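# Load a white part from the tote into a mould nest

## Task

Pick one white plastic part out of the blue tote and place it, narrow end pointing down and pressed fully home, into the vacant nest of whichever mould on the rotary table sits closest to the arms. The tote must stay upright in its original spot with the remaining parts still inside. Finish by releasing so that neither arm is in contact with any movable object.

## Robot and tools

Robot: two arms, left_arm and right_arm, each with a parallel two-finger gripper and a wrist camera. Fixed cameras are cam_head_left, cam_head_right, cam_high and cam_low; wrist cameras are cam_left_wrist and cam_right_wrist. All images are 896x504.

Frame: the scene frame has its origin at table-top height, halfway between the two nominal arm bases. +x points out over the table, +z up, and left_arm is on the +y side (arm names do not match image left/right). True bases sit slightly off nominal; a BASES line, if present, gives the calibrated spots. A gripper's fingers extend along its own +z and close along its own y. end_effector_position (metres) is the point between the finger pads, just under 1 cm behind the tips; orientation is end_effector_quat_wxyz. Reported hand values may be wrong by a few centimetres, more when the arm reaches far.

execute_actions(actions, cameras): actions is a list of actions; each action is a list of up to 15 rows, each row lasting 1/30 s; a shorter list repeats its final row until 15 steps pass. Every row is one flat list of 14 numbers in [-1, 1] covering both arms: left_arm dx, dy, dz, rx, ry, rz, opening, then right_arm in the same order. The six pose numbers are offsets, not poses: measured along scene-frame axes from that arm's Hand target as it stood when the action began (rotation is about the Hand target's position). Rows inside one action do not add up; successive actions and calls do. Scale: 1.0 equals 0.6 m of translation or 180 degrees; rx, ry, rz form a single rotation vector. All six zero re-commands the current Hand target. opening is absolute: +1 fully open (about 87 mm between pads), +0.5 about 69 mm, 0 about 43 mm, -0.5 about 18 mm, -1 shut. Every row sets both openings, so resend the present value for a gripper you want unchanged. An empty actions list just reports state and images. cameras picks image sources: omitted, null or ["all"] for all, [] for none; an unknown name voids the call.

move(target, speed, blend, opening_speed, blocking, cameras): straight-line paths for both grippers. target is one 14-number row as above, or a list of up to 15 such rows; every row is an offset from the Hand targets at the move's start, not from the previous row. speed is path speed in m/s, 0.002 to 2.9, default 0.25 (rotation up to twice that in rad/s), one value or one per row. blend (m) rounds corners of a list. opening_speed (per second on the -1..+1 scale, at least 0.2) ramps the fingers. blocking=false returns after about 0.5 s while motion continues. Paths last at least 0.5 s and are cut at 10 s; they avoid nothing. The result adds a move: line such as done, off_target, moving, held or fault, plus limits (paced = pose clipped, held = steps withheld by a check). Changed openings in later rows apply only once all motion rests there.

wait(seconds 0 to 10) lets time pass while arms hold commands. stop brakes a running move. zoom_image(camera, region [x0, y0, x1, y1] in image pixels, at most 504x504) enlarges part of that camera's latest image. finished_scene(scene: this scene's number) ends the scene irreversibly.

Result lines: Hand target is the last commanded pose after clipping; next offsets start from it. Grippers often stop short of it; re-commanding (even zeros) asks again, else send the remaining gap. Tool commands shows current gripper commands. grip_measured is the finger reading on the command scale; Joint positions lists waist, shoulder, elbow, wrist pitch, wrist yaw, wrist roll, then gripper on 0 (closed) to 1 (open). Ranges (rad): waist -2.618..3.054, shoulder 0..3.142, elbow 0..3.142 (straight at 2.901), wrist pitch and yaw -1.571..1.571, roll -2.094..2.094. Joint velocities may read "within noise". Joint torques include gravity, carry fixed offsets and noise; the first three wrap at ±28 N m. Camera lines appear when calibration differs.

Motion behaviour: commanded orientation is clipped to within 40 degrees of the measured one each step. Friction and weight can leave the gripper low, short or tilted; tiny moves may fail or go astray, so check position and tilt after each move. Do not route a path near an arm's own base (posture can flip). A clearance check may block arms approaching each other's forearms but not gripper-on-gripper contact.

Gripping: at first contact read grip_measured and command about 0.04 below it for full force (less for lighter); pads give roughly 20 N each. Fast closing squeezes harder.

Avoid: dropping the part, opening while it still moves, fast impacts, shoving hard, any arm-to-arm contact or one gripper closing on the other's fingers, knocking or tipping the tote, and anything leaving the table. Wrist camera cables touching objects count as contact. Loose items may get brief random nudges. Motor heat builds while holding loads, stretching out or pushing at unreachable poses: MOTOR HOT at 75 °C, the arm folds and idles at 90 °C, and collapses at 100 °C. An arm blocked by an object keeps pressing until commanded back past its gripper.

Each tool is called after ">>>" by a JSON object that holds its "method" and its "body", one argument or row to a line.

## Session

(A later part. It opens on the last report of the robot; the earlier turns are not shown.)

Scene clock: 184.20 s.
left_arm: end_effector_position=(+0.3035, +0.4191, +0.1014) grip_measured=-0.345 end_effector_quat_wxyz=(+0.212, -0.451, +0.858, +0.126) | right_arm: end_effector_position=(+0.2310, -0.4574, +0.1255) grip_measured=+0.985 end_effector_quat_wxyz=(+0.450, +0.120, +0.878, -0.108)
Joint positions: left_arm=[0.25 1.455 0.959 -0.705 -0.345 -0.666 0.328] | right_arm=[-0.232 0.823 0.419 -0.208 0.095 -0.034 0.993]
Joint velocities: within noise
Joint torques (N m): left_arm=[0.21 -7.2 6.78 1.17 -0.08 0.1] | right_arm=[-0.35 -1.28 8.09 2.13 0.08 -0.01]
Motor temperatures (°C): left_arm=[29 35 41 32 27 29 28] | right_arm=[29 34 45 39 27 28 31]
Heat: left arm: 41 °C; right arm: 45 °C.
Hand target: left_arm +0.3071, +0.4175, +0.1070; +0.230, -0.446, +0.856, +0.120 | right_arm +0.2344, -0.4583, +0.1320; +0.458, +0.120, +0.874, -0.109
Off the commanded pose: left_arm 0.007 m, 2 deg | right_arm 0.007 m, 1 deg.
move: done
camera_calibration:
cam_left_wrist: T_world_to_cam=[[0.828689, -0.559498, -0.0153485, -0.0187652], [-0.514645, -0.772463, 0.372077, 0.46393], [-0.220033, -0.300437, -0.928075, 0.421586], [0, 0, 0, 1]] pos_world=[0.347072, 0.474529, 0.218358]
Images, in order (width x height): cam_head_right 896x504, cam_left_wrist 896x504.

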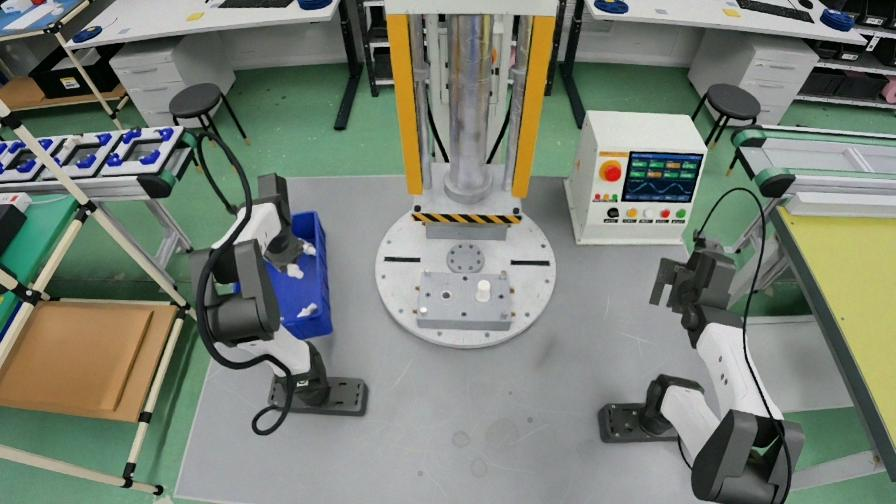

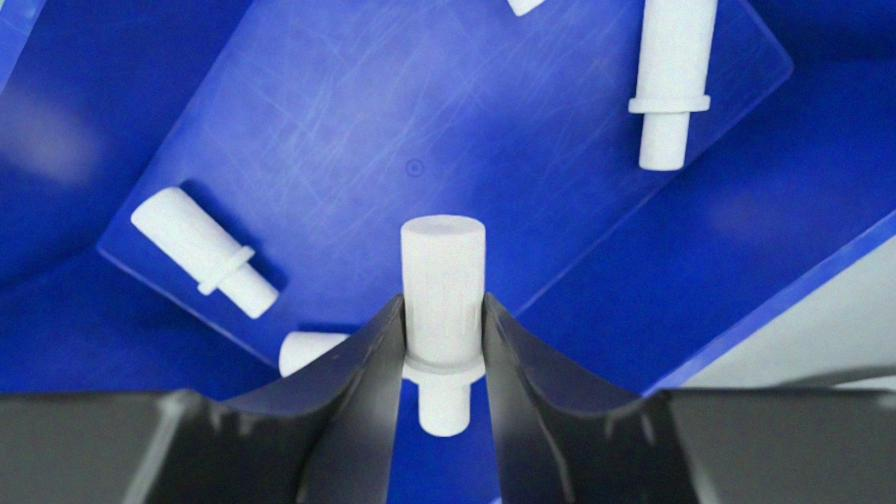

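>>> {"method": "move", "body": {
  "target": [0.008,-0.002,-0.13,0,0,0,-0.45,0,0,0,0,0,0,1],
  "cameras": ["cam_left_wrist"],
  "speed": 0.06
}}

Scene clock: 197.00 s.
left_arm: end_effector_position=(+0.3096, +0.4191, +0.0336) grip_measured=-0.345 end_effector_quat_wxyz=(+0.229, -0.450, +0.855, +0.122) | right_arm: end_effector_position=(+0.2310, -0.4574, +0.1255) grip_measured=+0.985 end_effector_quat_wxyz=(+0.450, +0.120, +0.878, -0.108)
Joint positions: left_arm=[0.245 1.565 0.757 -0.36 -0.345 -0.666 0.328] | right_arm=[-0.232 0.823 0.419 -0.208 0.095 -0.034 0.993]
Joint velocities: within noise
Joint torques (N m): left_arm=[-0.05 -4.42 6.27 1.25 -0.11 0] | right_arm=[-0.34 -1.21 8.09 2.11 0.1 0.02]
Motor temperatures (°C): left_arm=[29 36 41 33 27 29 29] | right_arm=[29 34 45 40 27 28 31]
Heat: left arm: 41 °C; right arm: 45 °C.
Hand target: left_arm +0.3118, +0.4164, +0.0290; +0.230, -0.446, +0.857, +0.120 | right_arm +0.2344, -0.4583, +0.1320; +0.458, +0.120, +0.874, -0.109
Off the commanded pose: left_arm 0.006 m, 1 deg | right_arm 0.007 m, 1 deg.
move: done
camera_calibration:
cam_left_wrist: T_world_to_cam=[[0.825689, -0.56408, 0.00714114, -0.0227716], [-0.530743, -0.772476, 0.348702, 0.498096], [-0.19118, -0.29171, -0.937206, 0.3478], [0, 0, 0, 1]] pos_world=[0.349655, 0.473379, 0.152436]
Images, in order (width x height): cam_left_wrist 896x504.

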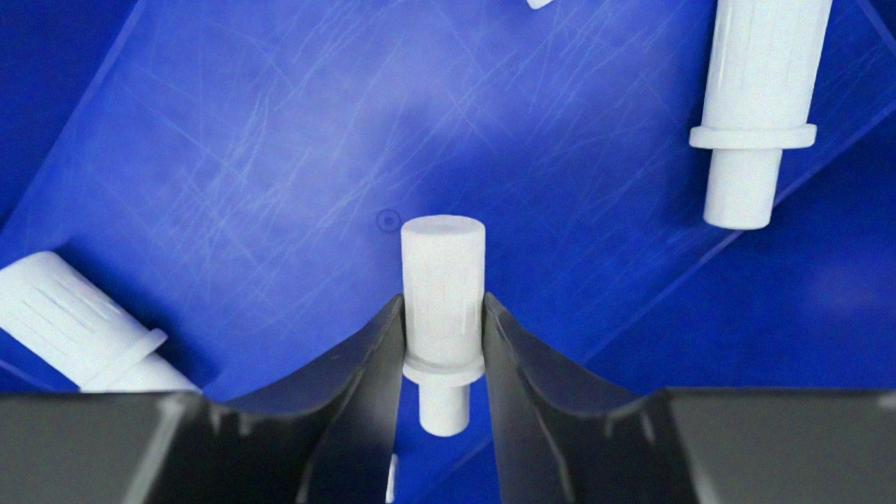

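>>> {"method": "move", "body": {
  "target": [0,0,-0.02,0,0,0,-0.45,0,0,0,0,0,0,1],
  "cameras": ["cam_left_wrist"],
  "speed": 0.04
}}

Scene clock: 202.43 s.
left_arm: end_effector_position=(+0.3117, +0.4196, +0.0239) grip_measured=-0.345 end_effector_quat_wxyz=(+0.232, -0.450, +0.854, +0.121) | right_arm: end_effector_position=(+0.2310, -0.4574, +0.1255) grip_measured=+0.985 end_effector_quat_wxyz=(+0.450, +0.120, +0.878, -0.108)
Joint positions: left_arm=[0.245 1.592 0.735 -0.303 -0.345 -0.666 0.328] | right_arm=[-0.232 0.823 0.419 -0.208 0.095 -0.034 0.993]
Joint velocities: within noise
Joint torques (N m): left_arm=[-0.05 -4.19 5.74 1.31 -0.11 -0.01] | right_arm=[-0.42 -1.32 8.14 2.14 0.09 0]
Motor temperatures (°C): left_arm=[29 35 41 32 27 29 29] | right_arm=[29 34 46 40 27 28 31]
Heat: left arm: 41 °C; right arm: 46 °C.
Hand target: left_arm +0.3118, +0.4164, +0.0170; +0.230, -0.446, +0.857, +0.120 | right_arm +0.2344, -0.4583, +0.1320; +0.458, +0.120, +0.874, -0.109
Off the commanded pose: left_arm 0.008 m, 1 deg | right_arm 0.007 m, 1 deg.
move: done
camera_calibration:
cam_left_wrist: T_world_to_cam=[[0.825619, -0.564088, 0.0125512, -0.0242779], [-0.53343, -0.773112, 0.343147, 0.50415], [-0.183861, -0.290004, -0.939198, 0.33627], [0, 0, 0, 1]] pos_world=[0.3508, 0.473589, 0.143132]
Images, in order (width x height): cam_left_wrist 896x504.

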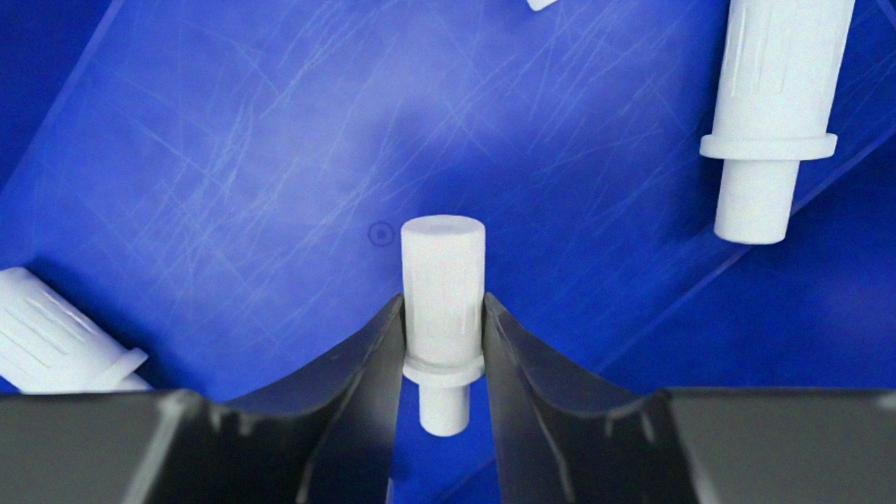

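>>> {"method": "move", "body": {
  "target": [0,0,-0.002,0,0,0,-0.15,0,0,0,0,0,0,1],
  "cameras": ["cam_left_wrist"],
  "speed": 0.04,
  "opening_speed": 0.3
}}

>>> {"method": "move", "body": {
  "target": [0,0,0.006,-0.1547,0.1084,0,0.1,0,0,0,0,0,0,1],
  "cameras": ["cam_left_wrist","cam_head_right"],
  "speed": 0.15,
  "opening_speed": 0.3
}}

Scene clock: 211.83 s.
left_arm: end_effector_position=(+0.3127, +0.4198, +0.0227) grip_measured=-0.150 end_effector_quat_wxyz=(+0.233, -0.450, +0.853, +0.121) | right_arm: end_effector_position=(+0.2310, -0.4574, +0.1255) grip_measured=+0.985 end_effector_quat_wxyz=(+0.450, +0.120, +0.878, -0.108)
Joint positions: left_arm=[0.245 1.598 0.735 -0.296 -0.345 -0.666 0.425] | right_arm=[-0.232 0.823 0.419 -0.208 0.095 -0.034 0.993]
Joint velocities: within noise
Joint torques (N m): left_arm=[-0.05 -4.4 5.49 1.26 -0.11 0] | right_arm=[-0.34 -1.32 8.05 2.12 0.09 0.03]
Motor temperatures (°C): left_arm=[29 35 41 33 27 29 29] | right_arm=[29 34 46 40 27 28 31]
Heat: left arm: 41 °C; right arm: 46 °C.
Hand target: left_arm +0.3117, +0.4163, +0.0157; +0.230, -0.446, +0.857, +0.120 | right_arm +0.2344, -0.4583, +0.1320; +0.458, +0.120, +0.874, -0.109
Off the commanded pose: left_arm 0.008 m, 1 deg | right_arm 0.007 m, 1 deg.
move: done
camera_calibration:
cam_left_wrist: T_world_to_cam=[[0.82559, -0.564108, 0.0135228, -0.0250169], [-0.533925, -0.773214, 0.342147, 0.505566], [-0.182552, -0.289694, -0.939549, 0.334811], [0, 0, 0, 1]] pos_world=[0.351708, 0.473791, 0.141931]
Images, in order (width x height): cam_left_wrist 896x504.

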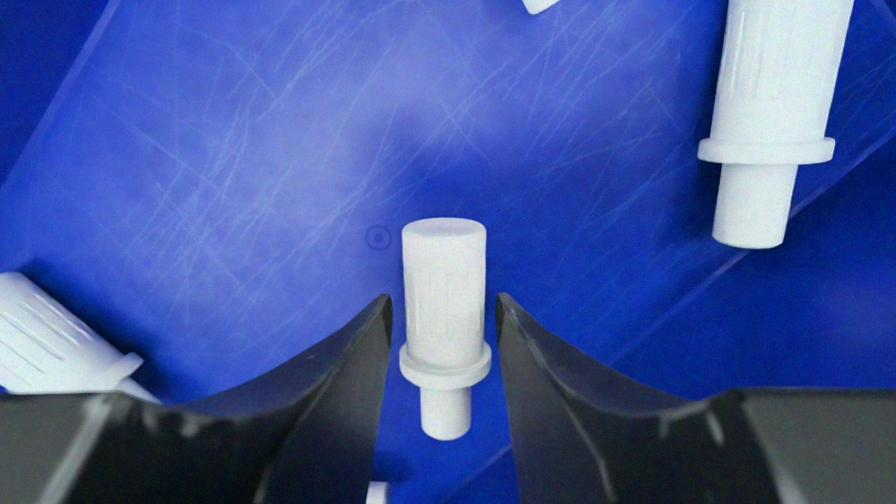

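Scene clock: 214.57 s.
left_arm: end_effector_position=(+0.3095, +0.4143, +0.0207) grip_measured=+0.100 end_effector_quat_wxyz=(-0.025, -0.462, +0.887, -0.011) | right_arm: end_effector_position=(+0.2310, -0.4574, +0.1255) grip_measured=+0.985 end_effector_quat_wxyz=(+0.450, +0.120, +0.878, -0.108)
Joint positions: left_arm=[0.433 1.977 1.236 -0.88 0.025 -0.538 0.55] | right_arm=[-0.232 0.823 0.419 -0.208 0.095 -0.034 0.993]
Joint velocities: within noise
Joint torques (N m): left_arm=[1.36 -6.63 8.51 0.12 0.2 0.09] | right_arm=[-0.38 -1.28 8.18 2.13 0.09 0.04]
Motor temperatures (°C): left_arm=[29 35 41 33 27 29 29] | right_arm=[29 34 46 40 27 28 31]
Heat: left arm: 41 °C; right arm: 46 °C.
Hand target: left_arm +0.3118, +0.4162, +0.0193; -0.031, -0.462, +0.886, -0.016 | right_arm +0.2344, -0.4583, +0.1320; +0.458, +0.120, +0.874, -0.109
Off the commanded pose: left_arm 0.003 m, 1 deg | right_arm 0.007 m, 1 deg.
move: done
camera_calibration:
cam_left_wrist: T_world_to_cam=[[0.822936, -0.568127, 0.00292178, -0.0226767], [-0.339, -0.486903, 0.804987, 0.311614], [-0.455912, -0.663443, -0.593285, 0.563099], [0, 0, 0, 1]] pos_world=[0.381022, 0.512427, 0.0832993]
Images, in order (width x height): cam_head_right 896x504, cam_left_wrist 896x504.

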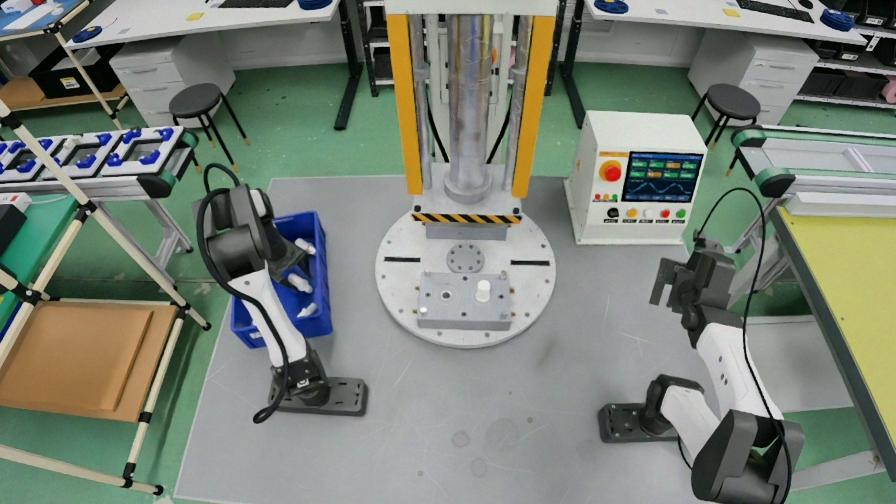

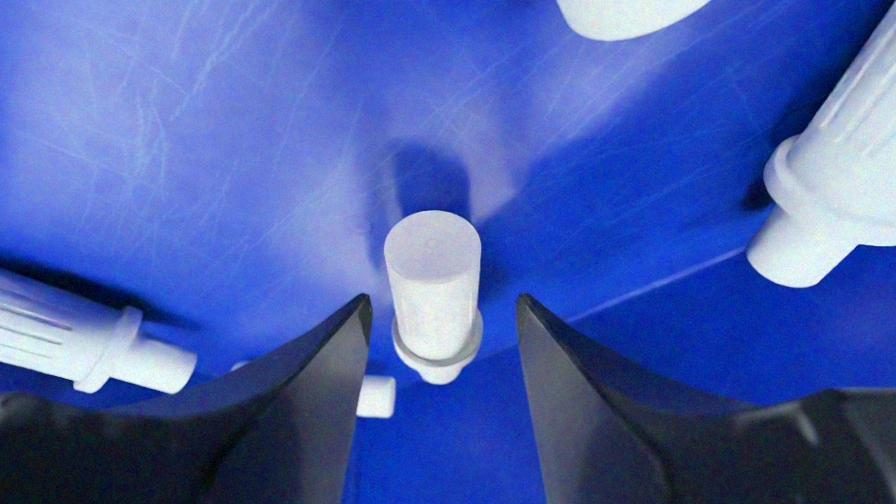

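>>> {"method": "move", "body": {
  "target": [-0.003,0.001,0.0,0,0,0,-0.25,0,0,0,0,0,0,1],
  "cameras": [],
  "speed": 0.05,
  "opening_speed": 0.5
}}

>>> {"method": "move", "body": {
  "target": [0,0,0.0,0,0,0,-0.45,0,0,0,0,0,0,1],
  "cameras": ["cam_left_wrist"],
  "speed": 0.05,
  "opening_speed": 0.3
}}

Scene clock: 224.33 s.
left_arm: end_effector_position=(+0.3090, +0.4145, +0.0208) grip_measured=-0.249 end_effector_quat_wxyz=(-0.026, -0.460, +0.887, -0.011) | right_arm: end_effector_position=(+0.2310, -0.4574, +0.1255) grip_measured=+0.985 end_effector_quat_wxyz=(+0.450, +0.120, +0.878, -0.108)
Joint positions: left_arm=[0.434 1.977 1.236 -0.881 0.025 -0.535 0.376] | right_arm=[-0.232 0.823 0.419 -0.208 0.095 -0.034 0.993]
Joint velocities: within noise
Joint torques (N m): left_arm=[1.57 -6.97 7.88 0.16 0.17 0.08] | right_arm=[-0.39 -1.24 8.23 2.13 0.11 0.02]
Motor temperatures (°C): left_arm=[29 35 42 32 27 29 28] | right_arm=[29 34 46 40 27 28 31]
Heat: left arm: 42 °C; right arm: 46 °C.
Hand target: left_arm +0.3100, +0.4169, +0.0193; -0.031, -0.462, +0.886, -0.016 | right_arm +0.2344, -0.4583, +0.1320; +0.458, +0.120, +0.874, -0.109
Off the commanded pose: left_arm 0.003 m, 1 deg | right_arm 0.007 m, 1 deg.
move: done
No camera images: "cameras" was empty.

Scene clock: 225.20 s.
left_arm: end_effector_position=(+0.3090, +0.4145, +0.0208) grip_measured=-0.264 end_effector_quat_wxyz=(-0.026, -0.460, +0.887, -0.011) | right_arm: end_effector_position=(+0.2310, -0.4574, +0.1255) grip_measured=+0.985 end_effector_quat_wxyz=(+0.450, +0.120, +0.878, -0.108)
Joint positions: left_arm=[0.434 1.977 1.236 -0.881 0.025 -0.535 0.368] | right_arm=[-0.232 0.823 0.419 -0.208 0.095 -0.034 0.993]
Joint velocities: within noise
Joint torques (N m): left_arm=[1.58 -6.95 7.9 0.15 0.19 0.08] | right_arm=[-0.44 -1.31 8.23 2.14 0.08 0]
Motor temperatures (°C): left_arm=[29 35 42 32 27 29 28] | right_arm=[29 34 46 40 27 28 31]
Heat: left arm: 42 °C; right arm: 46 °C.
Hand target: left_arm +0.3100, +0.4169, +0.0193; -0.031, -0.462, +0.886, -0.016 | right_arm +0.2344, -0.4583, +0.1320; +0.458, +0.120, +0.874, -0.109
Off the commanded pose: left_arm 0.003 m, 1 deg | right_arm 0.007 m, 1 deg.
move: done
camera_calibration:
cam_left_wrist: T_world_to_cam=[[0.821462, -0.570256, 0.00287488, -0.02087], [-0.339721, -0.485311, 0.805644, 0.311106], [-0.458029, -0.662783, -0.592392, 0.563452], [0, 0, 0, 1]] pos_world=[0.38091, 0.512528, 0.0832037]
Images, in order (width x height): cam_left_wrist 896x504.

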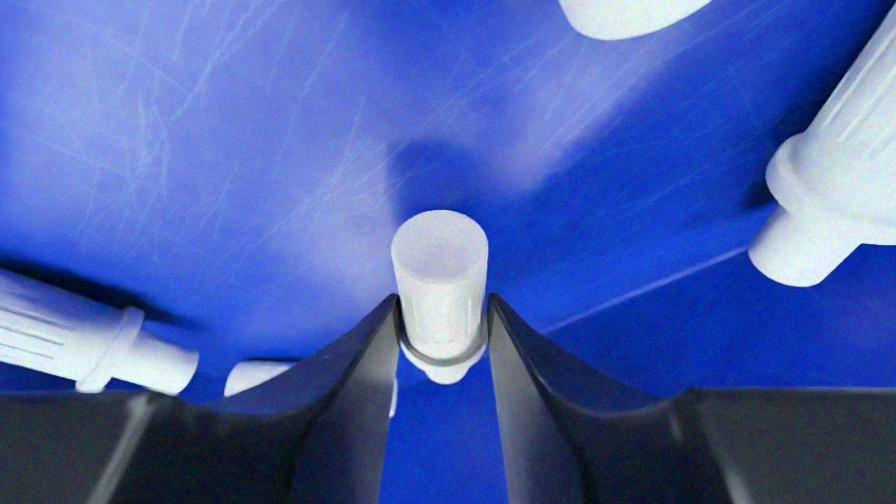

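>>> {"method": "move", "body": {
  "target": [0,0,0,0,0,0,-0.05,0,0,0,0,0,0,1],
  "cameras": [],
  "opening_speed": 0.4
}}

>>> {"method": "move", "body": {
  "target": [0.0115,0.0165,-0.001,0,0,0,-0.05,0,0,0,0,0,0,1],
  "cameras": ["cam_left_wrist"],
  "speed": 0.05
}}

Scene clock: 232.17 s.
left_arm: end_effector_position=(+0.3090, +0.4145, +0.0208) grip_measured=-0.050 end_effector_quat_wxyz=(-0.026, -0.460, +0.887, -0.011) | right_arm: end_effector_position=(+0.2310, -0.4574, +0.1255) grip_measured=+0.985 end_effector_quat_wxyz=(+0.450, +0.120, +0.878, -0.108)
Joint positions: left_arm=[0.434 1.977 1.236 -0.881 0.025 -0.535 0.475] | right_arm=[-0.232 0.823 0.419 -0.208 0.095 -0.034 0.993]
Joint velocities: within noise
Joint torques (N m): left_arm=[1.54 -6.98 7.91 0.15 0.18 0.09] | right_arm=[-0.31 -1.25 8.16 2.12 0.09 0.01]
Motor temperatures (°C): left_arm=[29 35 42 31 27 29 29] | right_arm=[29 34 46 40 27 28 31]
Heat: left arm: 42 °C; right arm: 46 °C.
Hand target: left_arm +0.3100, +0.4169, +0.0193; -0.031, -0.462, +0.886, -0.016 | right_arm +0.2344, -0.4583, +0.1320; +0.458, +0.120, +0.874, -0.109
Off the commanded pose: left_arm 0.003 m, 1 deg | right_arm 0.007 m, 1 deg.
move: done
No camera images: "cameras" was empty.

Scene clock: 232.97 s.
left_arm: end_effector_position=(+0.3153, +0.4227, +0.0217) grip_measured=-0.050 end_effector_quat_wxyz=(-0.025, -0.458, +0.888, -0.012) | right_arm: end_effector_position=(+0.2310, -0.4574, +0.1255) grip_measured=+0.985 end_effector_quat_wxyz=(+0.450, +0.120, +0.878, -0.108)
Joint positions: left_arm=[0.449 2.004 1.281 -0.896 0.026 -0.515 0.475] | right_arm=[-0.232 0.823 0.419 -0.208 0.095 -0.034 0.993]
Joint velocities: within noise
Joint torques (N m): left_arm=[1.78 -6.6 8.53 0.17 0.17 0.08] | right_arm=[-0.24 -1.17 8.16 2.13 0.09 0.02]
Motor temperatures (°C): left_arm=[29 35 42 31 27 29 29] | right_arm=[29 34 46 40 27 28 31]
Heat: left arm: 42 °C; right arm: 46 °C.
Hand target: left_arm +0.3169, +0.4268, +0.0187; -0.031, -0.462, +0.886, -0.016 | right_arm +0.2344, -0.4583, +0.1320; +0.458, +0.120, +0.874, -0.109
Off the commanded pose: left_arm 0.005 m, 1 deg | right_arm 0.007 m, 1 deg.
move: done
camera_calibration:
cam_left_wrist: T_world_to_cam=[[0.818685, -0.574209, 0.00624528, -0.0189355], [-0.344651, -0.482633, 0.805159, 0.316938], [-0.459316, -0.661324, -0.593026, 0.572097], [0, 0, 0, 1]] pos_world=[0.387508, 0.520433, 0.0842013]
Images, in order (width x height): cam_left_wrist 896x504.

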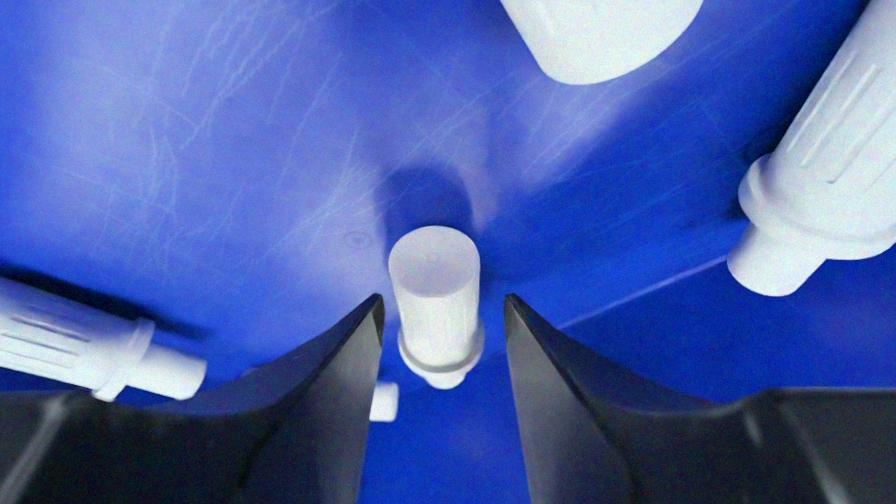

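>>> {"method": "move", "body": {
  "target": [0.004,0.008,-0.001,0,0,0,-0.2,0,0,0,0,0,0,1],
  "cameras": [],
  "speed": 0.05,
  "opening_speed": 0.3
}}

>>> {"method": "move", "body": {
  "target": [0,0,0,0,0,0,-0.45,0,0,0,0,0,0,1],
  "cameras": ["cam_left_wrist"],
  "speed": 0.05,
  "opening_speed": 0.3
}}

Scene clock: 243.97 s.
left_arm: end_effector_position=(+0.3179, +0.4271, +0.0215) grip_measured=-0.200 end_effector_quat_wxyz=(-0.025, -0.458, +0.889, -0.012) | right_arm: end_effector_position=(+0.2310, -0.4574, +0.1255) grip_measured=+0.985 end_effector_quat_wxyz=(+0.450, +0.120, +0.878, -0.108)
Joint positions: left_arm=[0.457 2.018 1.302 -0.903 0.026 -0.506 0.4] | right_arm=[-0.232 0.823 0.419 -0.208 0.095 -0.034 0.993]
Joint velocities: within noise
Joint torques (N m): left_arm=[1.83 -6.64 8.57 0.14 0.16 0.08] | right_arm=[-0.32 -1.31 8.14 2.12 0.11 0]
Motor temperatures (°C): left_arm=[29 35 43 31 27 29 28] | right_arm=[29 34 46 41 27 28 31]
Heat: left arm: 43 °C; right arm: 46 °C.
Hand target: left_arm +0.3194, +0.4315, +0.0182; -0.031, -0.462, +0.886, -0.016 | right_arm +0.2344, -0.4583, +0.1320; +0.458, +0.120, +0.874, -0.109
Off the commanded pose: left_arm 0.006 m, 1 deg | right_arm 0.007 m, 1 deg.
move: done
No camera images: "cameras" was empty.

Scene clock: 245.00 s.
left_arm: end_effector_position=(+0.3179, +0.4271, +0.0215) grip_measured=-0.343 end_effector_quat_wxyz=(-0.025, -0.458, +0.889, -0.012) | right_arm: end_effector_position=(+0.2310, -0.4574, +0.1255) grip_measured=+0.985 end_effector_quat_wxyz=(+0.450, +0.120, +0.878, -0.108)
Joint positions: left_arm=[0.457 2.018 1.302 -0.903 0.026 -0.506 0.329] | right_arm=[-0.232 0.823 0.419 -0.208 0.095 -0.034 0.993]
Joint velocities: within noise
Joint torques (N m): left_arm=[1.81 -6.64 8.58 0.16 0.16 0.07] | right_arm=[-0.29 -1.26 8.1 2.1 0.08 0.02]
Motor temperatures (°C): left_arm=[29 35 43 31 27 29 28] | right_arm=[29 34 46 41 27 28 31]
Heat: left arm: 43 °C; right arm: 46 °C.
Hand target: left_arm +0.3194, +0.4315, +0.0181; -0.031, -0.462, +0.886, -0.016 | right_arm +0.2344, -0.4583, +0.1320; +0.458, +0.120, +0.874, -0.109
Off the commanded pose: left_arm 0.006 m, 1 deg | right_arm 0.007 m, 1 deg.
move: done
camera_calibration:
cam_left_wrist: T_world_to_cam=[[0.81802, -0.575151, 0.00674366, -0.017822], [-0.345542, -0.482014, 0.805148, 0.320142], [-0.459831, -0.660957, -0.593035, 0.576092], [0, 0, 0, 1]] pos_world=[0.390106, 0.524834, 0.0840013]
Images, in order (width x height): cam_left_wrist 896x504.

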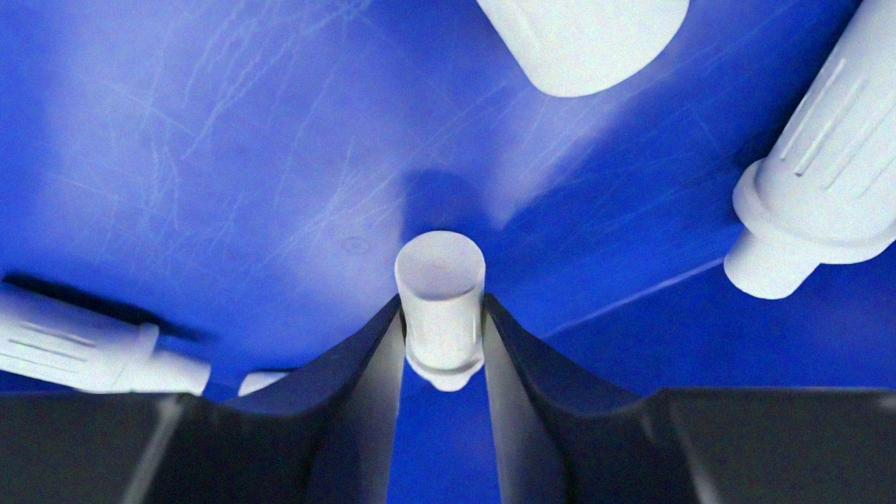

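>>> {"method": "move", "body": {
  "target": [
    [0,0,0.31,0,0,0,-0.48,0,0,0,0,0,0,1],
    [-0.14,-0.644,0.38,0.209,-0.5036,-0.2735,-0.48,0,0,0,0,0,0,1]
  ],
  "speed": [0.15,0.2]
}}

>>> {"method": "zoom_image", "body": {
  "camera": "cam_low",
  "region": [330, 70, 480, 270]
}}

>>> {"method": "zoom_image", "body": {
  "camera": "cam_left_wrist",
  "region": [350, 220, 550, 504]
}}

Scene clock: 310.83 s.
left_arm: end_effector_position=(+0.2378, +0.0461, +0.2504) grip_measured=-0.342 end_effector_quat_wxyz=(+0.704, +0.061, +0.705, -0.062) | right_arm: end_effector_position=(+0.2310, -0.4574, +0.1255) grip_measured=+0.985 end_effector_quat_wxyz=(+0.450, +0.120, +0.878, -0.108)
Joint positions: left_arm=[-1.403 1.26 0.591 0.666 -1.242 -0.005 0.329] | right_arm=[-0.232 0.823 0.419 -0.208 0.095 -0.034 0.993]
Joint velocities: within noise
Joint torques (N m): left_arm=[-0.12 -2.8 6.89 1.69 -0.02 0.02] | right_arm=[-0.38 -1.28 8.14 2.14 0.07 0.03]
Motor temperatures (°C): left_arm=[29 37 44 31 27 29 29] | right_arm=[29 33 47 42 27 28 31]
Heat: left arm: 44 °C; right arm: 47 °C.
Hand target: left_arm +0.2354, +0.0452, +0.2462; +0.705, +0.062, +0.704, -0.061 | right_arm +0.2344, -0.4583, +0.1320; +0.458, +0.120, +0.874, -0.109
Off the commanded pose: left_arm 0.005 m, 0 deg | right_arm 0.007 m, 1 deg.
move: done
camera_calibration:
cam_left_wrist: T_world_to_cam=[[-0.180425, -0.983556, 0.00806441, 0.0828537], [-0.759918, 0.134186, -0.636018, 0.355501], [0.624477, -0.120882, -0.771632, 0.185124], [0, 0, 0, 1]] pos_world=[0.169495, 0.0561662, 0.368284]
cam_right_wrist: T_world_to_cam=[[-0.31501, -0.944202, 0.0961823, -0.375248], [-0.946053, 0.304287, -0.111325, 0.397031], [0.0758463, -0.126062, -0.989119, 0.190546], [0, 0, 0, 1]] pos_world=[0.242954, -0.451101, 0.268765]

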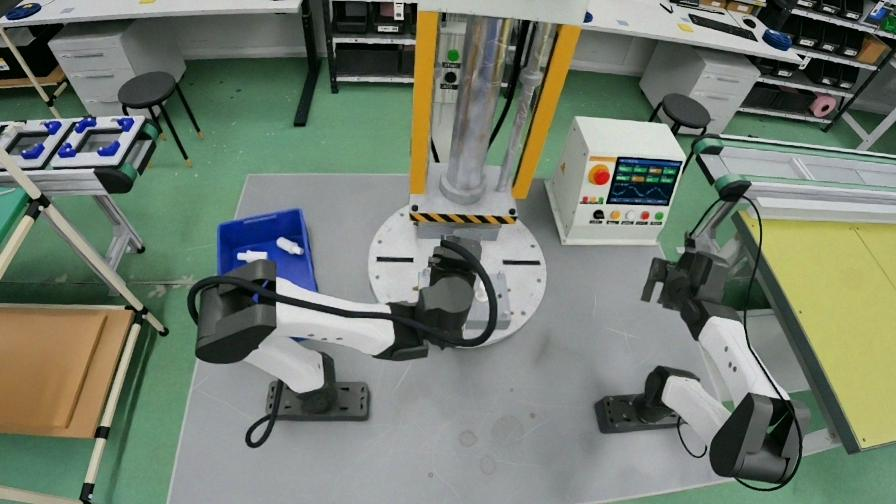

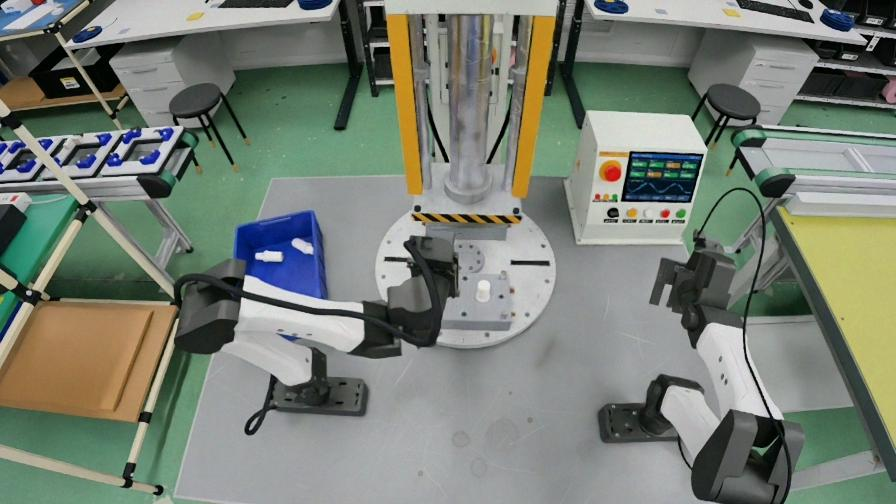

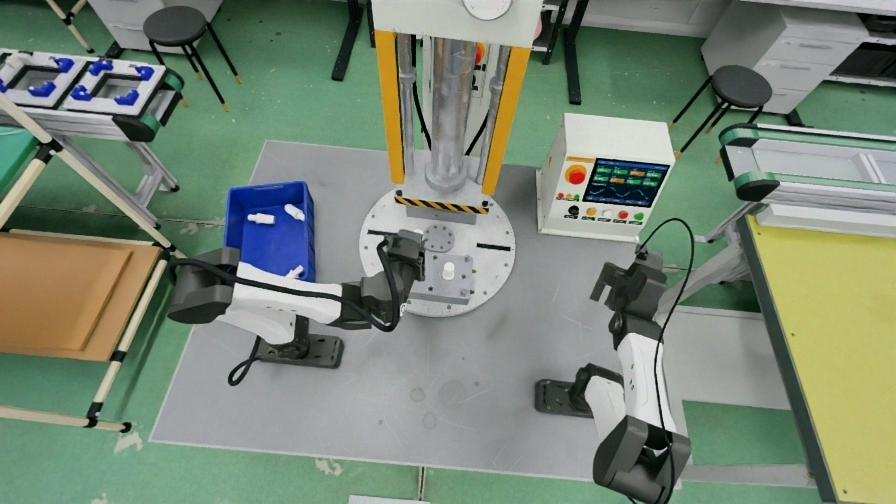

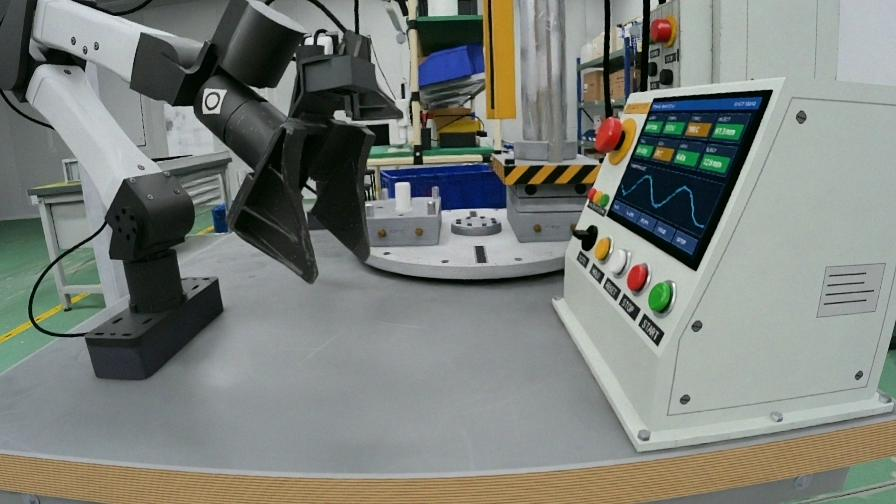

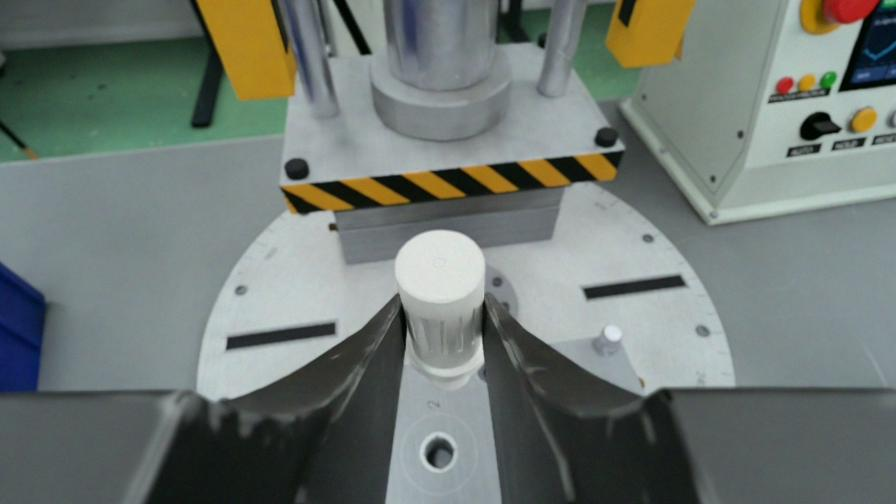

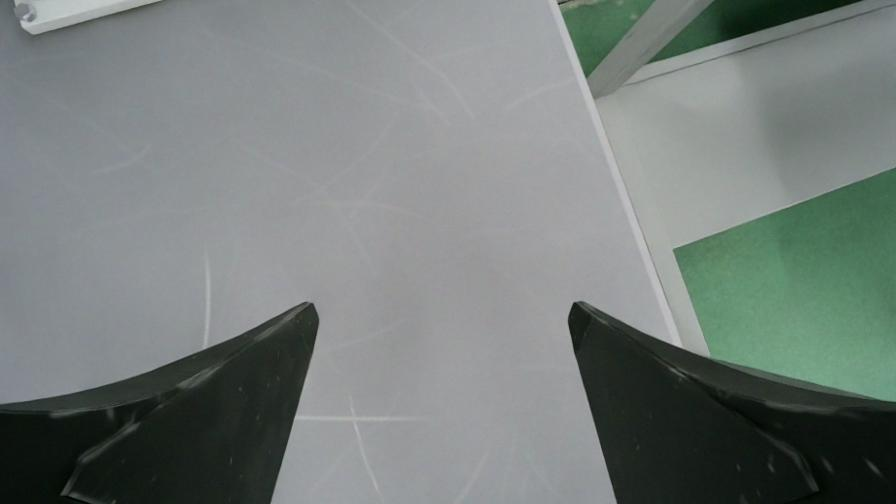

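Scaled by 2.520 from the camera's 896x504 image, which has a finer 1280x720 frame.

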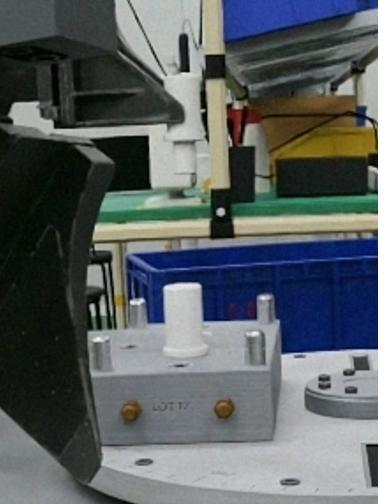

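Scaled by 1.775 from the camera's 896x504 image, which has a finer 1280x720 frame.

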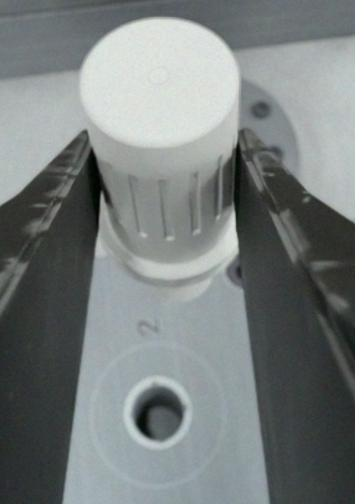

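>>> {"method": "zoom_image", "body": {
  "camera": "cam_low",
  "region": [370, 80, 450, 150]
}}

Scaled by 6.300 from the camera's 896x504 image, which has a finer 1280x720 frame.

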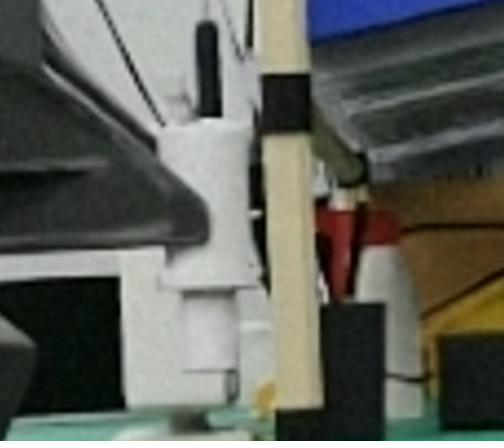

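>>> {"method": "move", "body": {
  "target": [0.0,0.0045,-0.15,0.025,-0.0185,0,-0.48,0,0,0,0,0,0,1],
  "speed": 0.12,
  "cameras": ["cam_low","cam_left_wrist"]
}}

>>> {"method": "zoom_image", "body": {
  "camera": "cam_low",
  "region": [360, 110, 450, 240]
}}

>>> {"method": "zoom_image", "body": {
  "camera": "cam_left_wrist",
  "region": [350, 220, 550, 504]
}}

Scene clock: 350.60 s.
left_arm: end_effector_position=(+0.2373, +0.0487, +0.1522) grip_measured=-0.342 end_effector_quat_wxyz=(+0.711, +0.113, +0.694, -0.013) | right_arm: end_effector_position=(+0.2310, -0.4574, +0.1255) grip_measured=+0.985 end_effector_quat_wxyz=(+0.450, +0.120, +0.878, -0.108)
Joint positions: left_arm=[-1.412 1.676 0.374 1.341 -1.245 0.179 0.329] | right_arm=[-0.232 0.823 0.419 -0.208 0.095 -0.034 0.993]
Joint velocities: within noise
Joint torques (N m): left_arm=[0.01 -3.85 4.31 2.27 0 -0.04] | right_arm=[-0.34 -1.31 8.1 2.14 0.07 0.03]
Motor temperatures (°C): left_arm=[29 34 43 34 27 29 29] | right_arm=[29 33 48 42 27 28 31]
Heat: left arm: 43 °C; right arm: 48 °C.
Hand target: left_arm +0.2354, +0.0478, +0.1562; +0.722, +0.091, +0.685, -0.032 | right_arm +0.2344, -0.4583, +0.1320; +0.458, +0.120, +0.874, -0.109
Off the commanded pose: left_arm 0.005 m, 4 deg | right_arm 0.007 m, 1 deg.
move: off_target (left_arm)
camera_calibration:
cam_left_wrist: T_world_to_cam=[[-0.182865, -0.973726, -0.135715, 0.108144], [-0.734307, 0.227064, -0.639715, 0.282304], [0.653723, -0.017325, -0.756536, 0.0956677], [0, 0, 0, 1]] pos_world=[0.164534, 0.0428586, 0.267647]
Images, in order (width x height): cam_low 896x504, cam_left_wrist 896x504.

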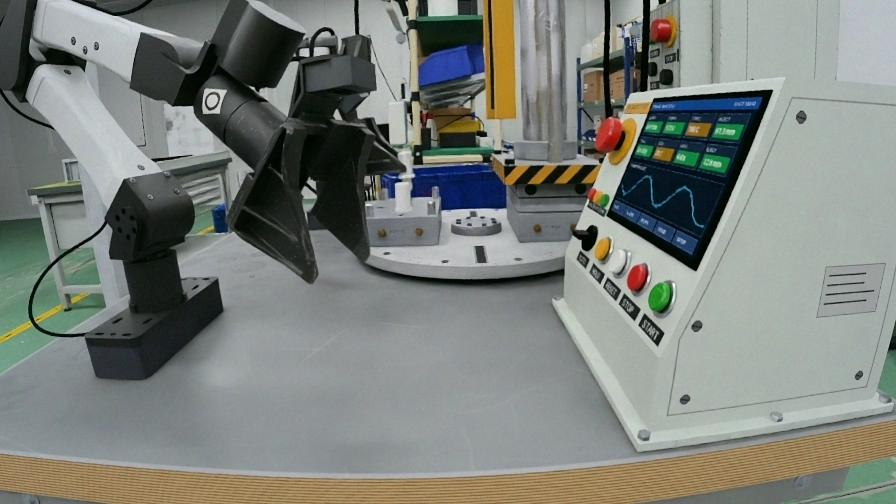

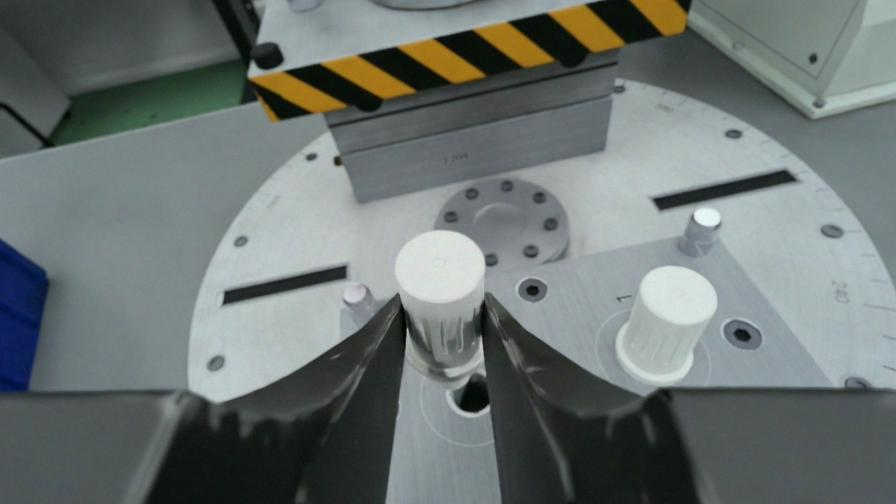

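Scaled by 3.877 from the camera's 896x504 image, which has a finer 1280x720 frame.

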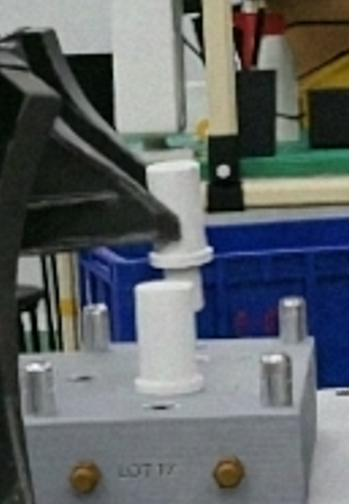

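Scaled by 1.775 from the camera's 896x504 image, which has a finer 1280x720 frame.

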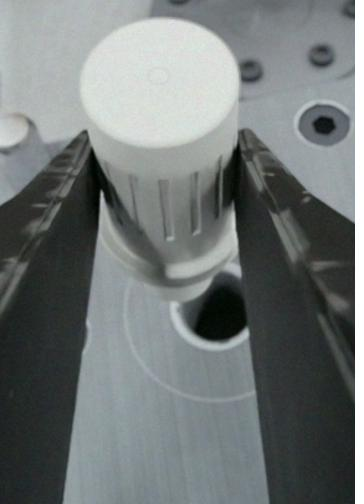

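>>> {"method": "move", "body": {
  "target": [0.0,0.0,-0.018,-0.0187,0.0033,0,-0.48,0,0,0,0,0,0,1],
  "speed": 0.08,
  "cameras": ["cam_low","cam_left_wrist"]
}}

>>> {"method": "zoom_image", "body": {
  "camera": "cam_low",
  "region": [360, 110, 450, 240]
}}

>>> {"method": "zoom_image", "body": {
  "camera": "cam_left_wrist",
  "region": [350, 220, 550, 504]
}}

Scene clock: 365.93 s.
left_arm: end_effector_position=(+0.2365, +0.0491, +0.1397) grip_measured=-0.342 end_effector_quat_wxyz=(+0.709, +0.102, +0.698, -0.025) | right_arm: end_effector_position=(+0.2310, -0.4574, +0.1255) grip_measured=+0.985 end_effector_quat_wxyz=(+0.450, +0.120, +0.878, -0.108)
Joint positions: left_arm=[-1.412 1.726 0.357 1.386 -1.245 0.125 0.329] | right_arm=[-0.232 0.823 0.419 -0.208 0.095 -0.034 0.993]
Joint velocities: within noise
Joint torques (N m): left_arm=[0.28 -3.93 3.95 2.4 -0.01 -0.13] | right_arm=[-0.23 -1.18 8.16 2.12 0.08 0.02]
Motor temperatures (°C): left_arm=[29 34 42 36 27 29 30] | right_arm=[29 33 48 42 27 28 31]
Heat: left arm: 42 °C; right arm: 48 °C.
Hand target: left_arm +0.2354, +0.0478, +0.1453; +0.721, +0.070, +0.688, -0.052 | right_arm +0.2344, -0.4583, +0.1320; +0.458, +0.120, +0.874, -0.109
Off the commanded pose: left_arm 0.006 m, 5 deg | right_arm 0.007 m, 1 deg.
move: off_target (left_arm)
camera_calibration:
cam_left_wrist: T_world_to_cam=[[-0.184885, -0.977345, -0.103029, 0.102835], [-0.742484, 0.207595, -0.636884, 0.276151], [0.643844, -0.0412528, -0.764044, 0.0912717], [0, 0, 0, 1]] pos_world=[0.165286, 0.0469423, 0.256207]
Images, in order (width x height): cam_low 896x504, cam_left_wrist 896x504.

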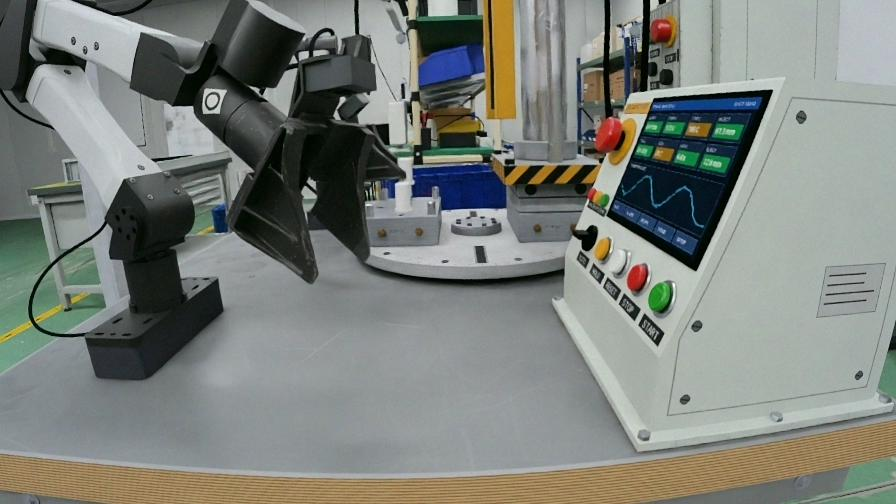

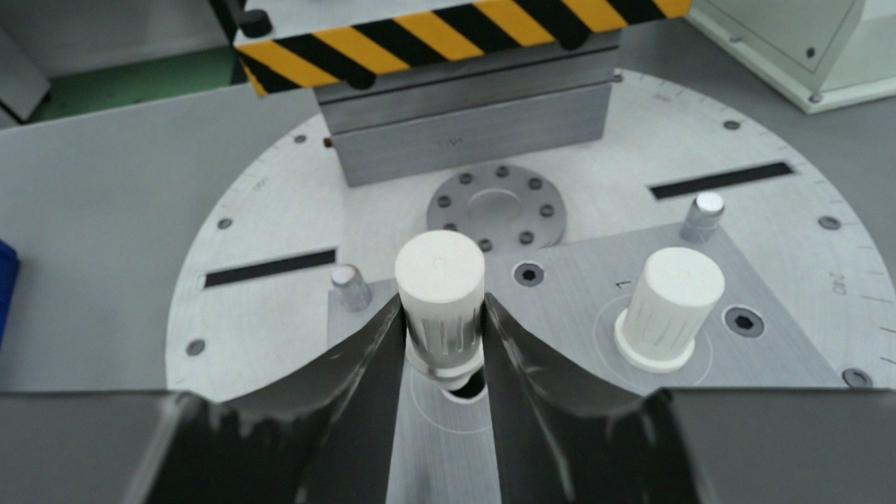

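Scaled by 3.877 from the camera's 896x504 image, which has a finer 1280x720 frame.

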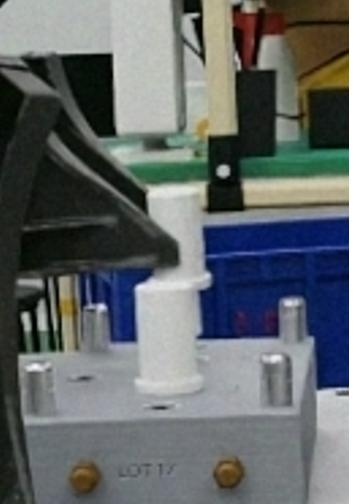

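Scaled by 1.775 from the camera's 896x504 image, which has a finer 1280x720 frame.

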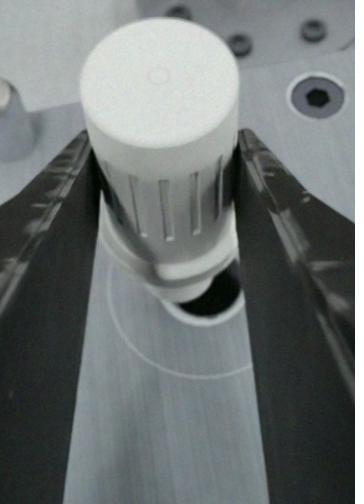

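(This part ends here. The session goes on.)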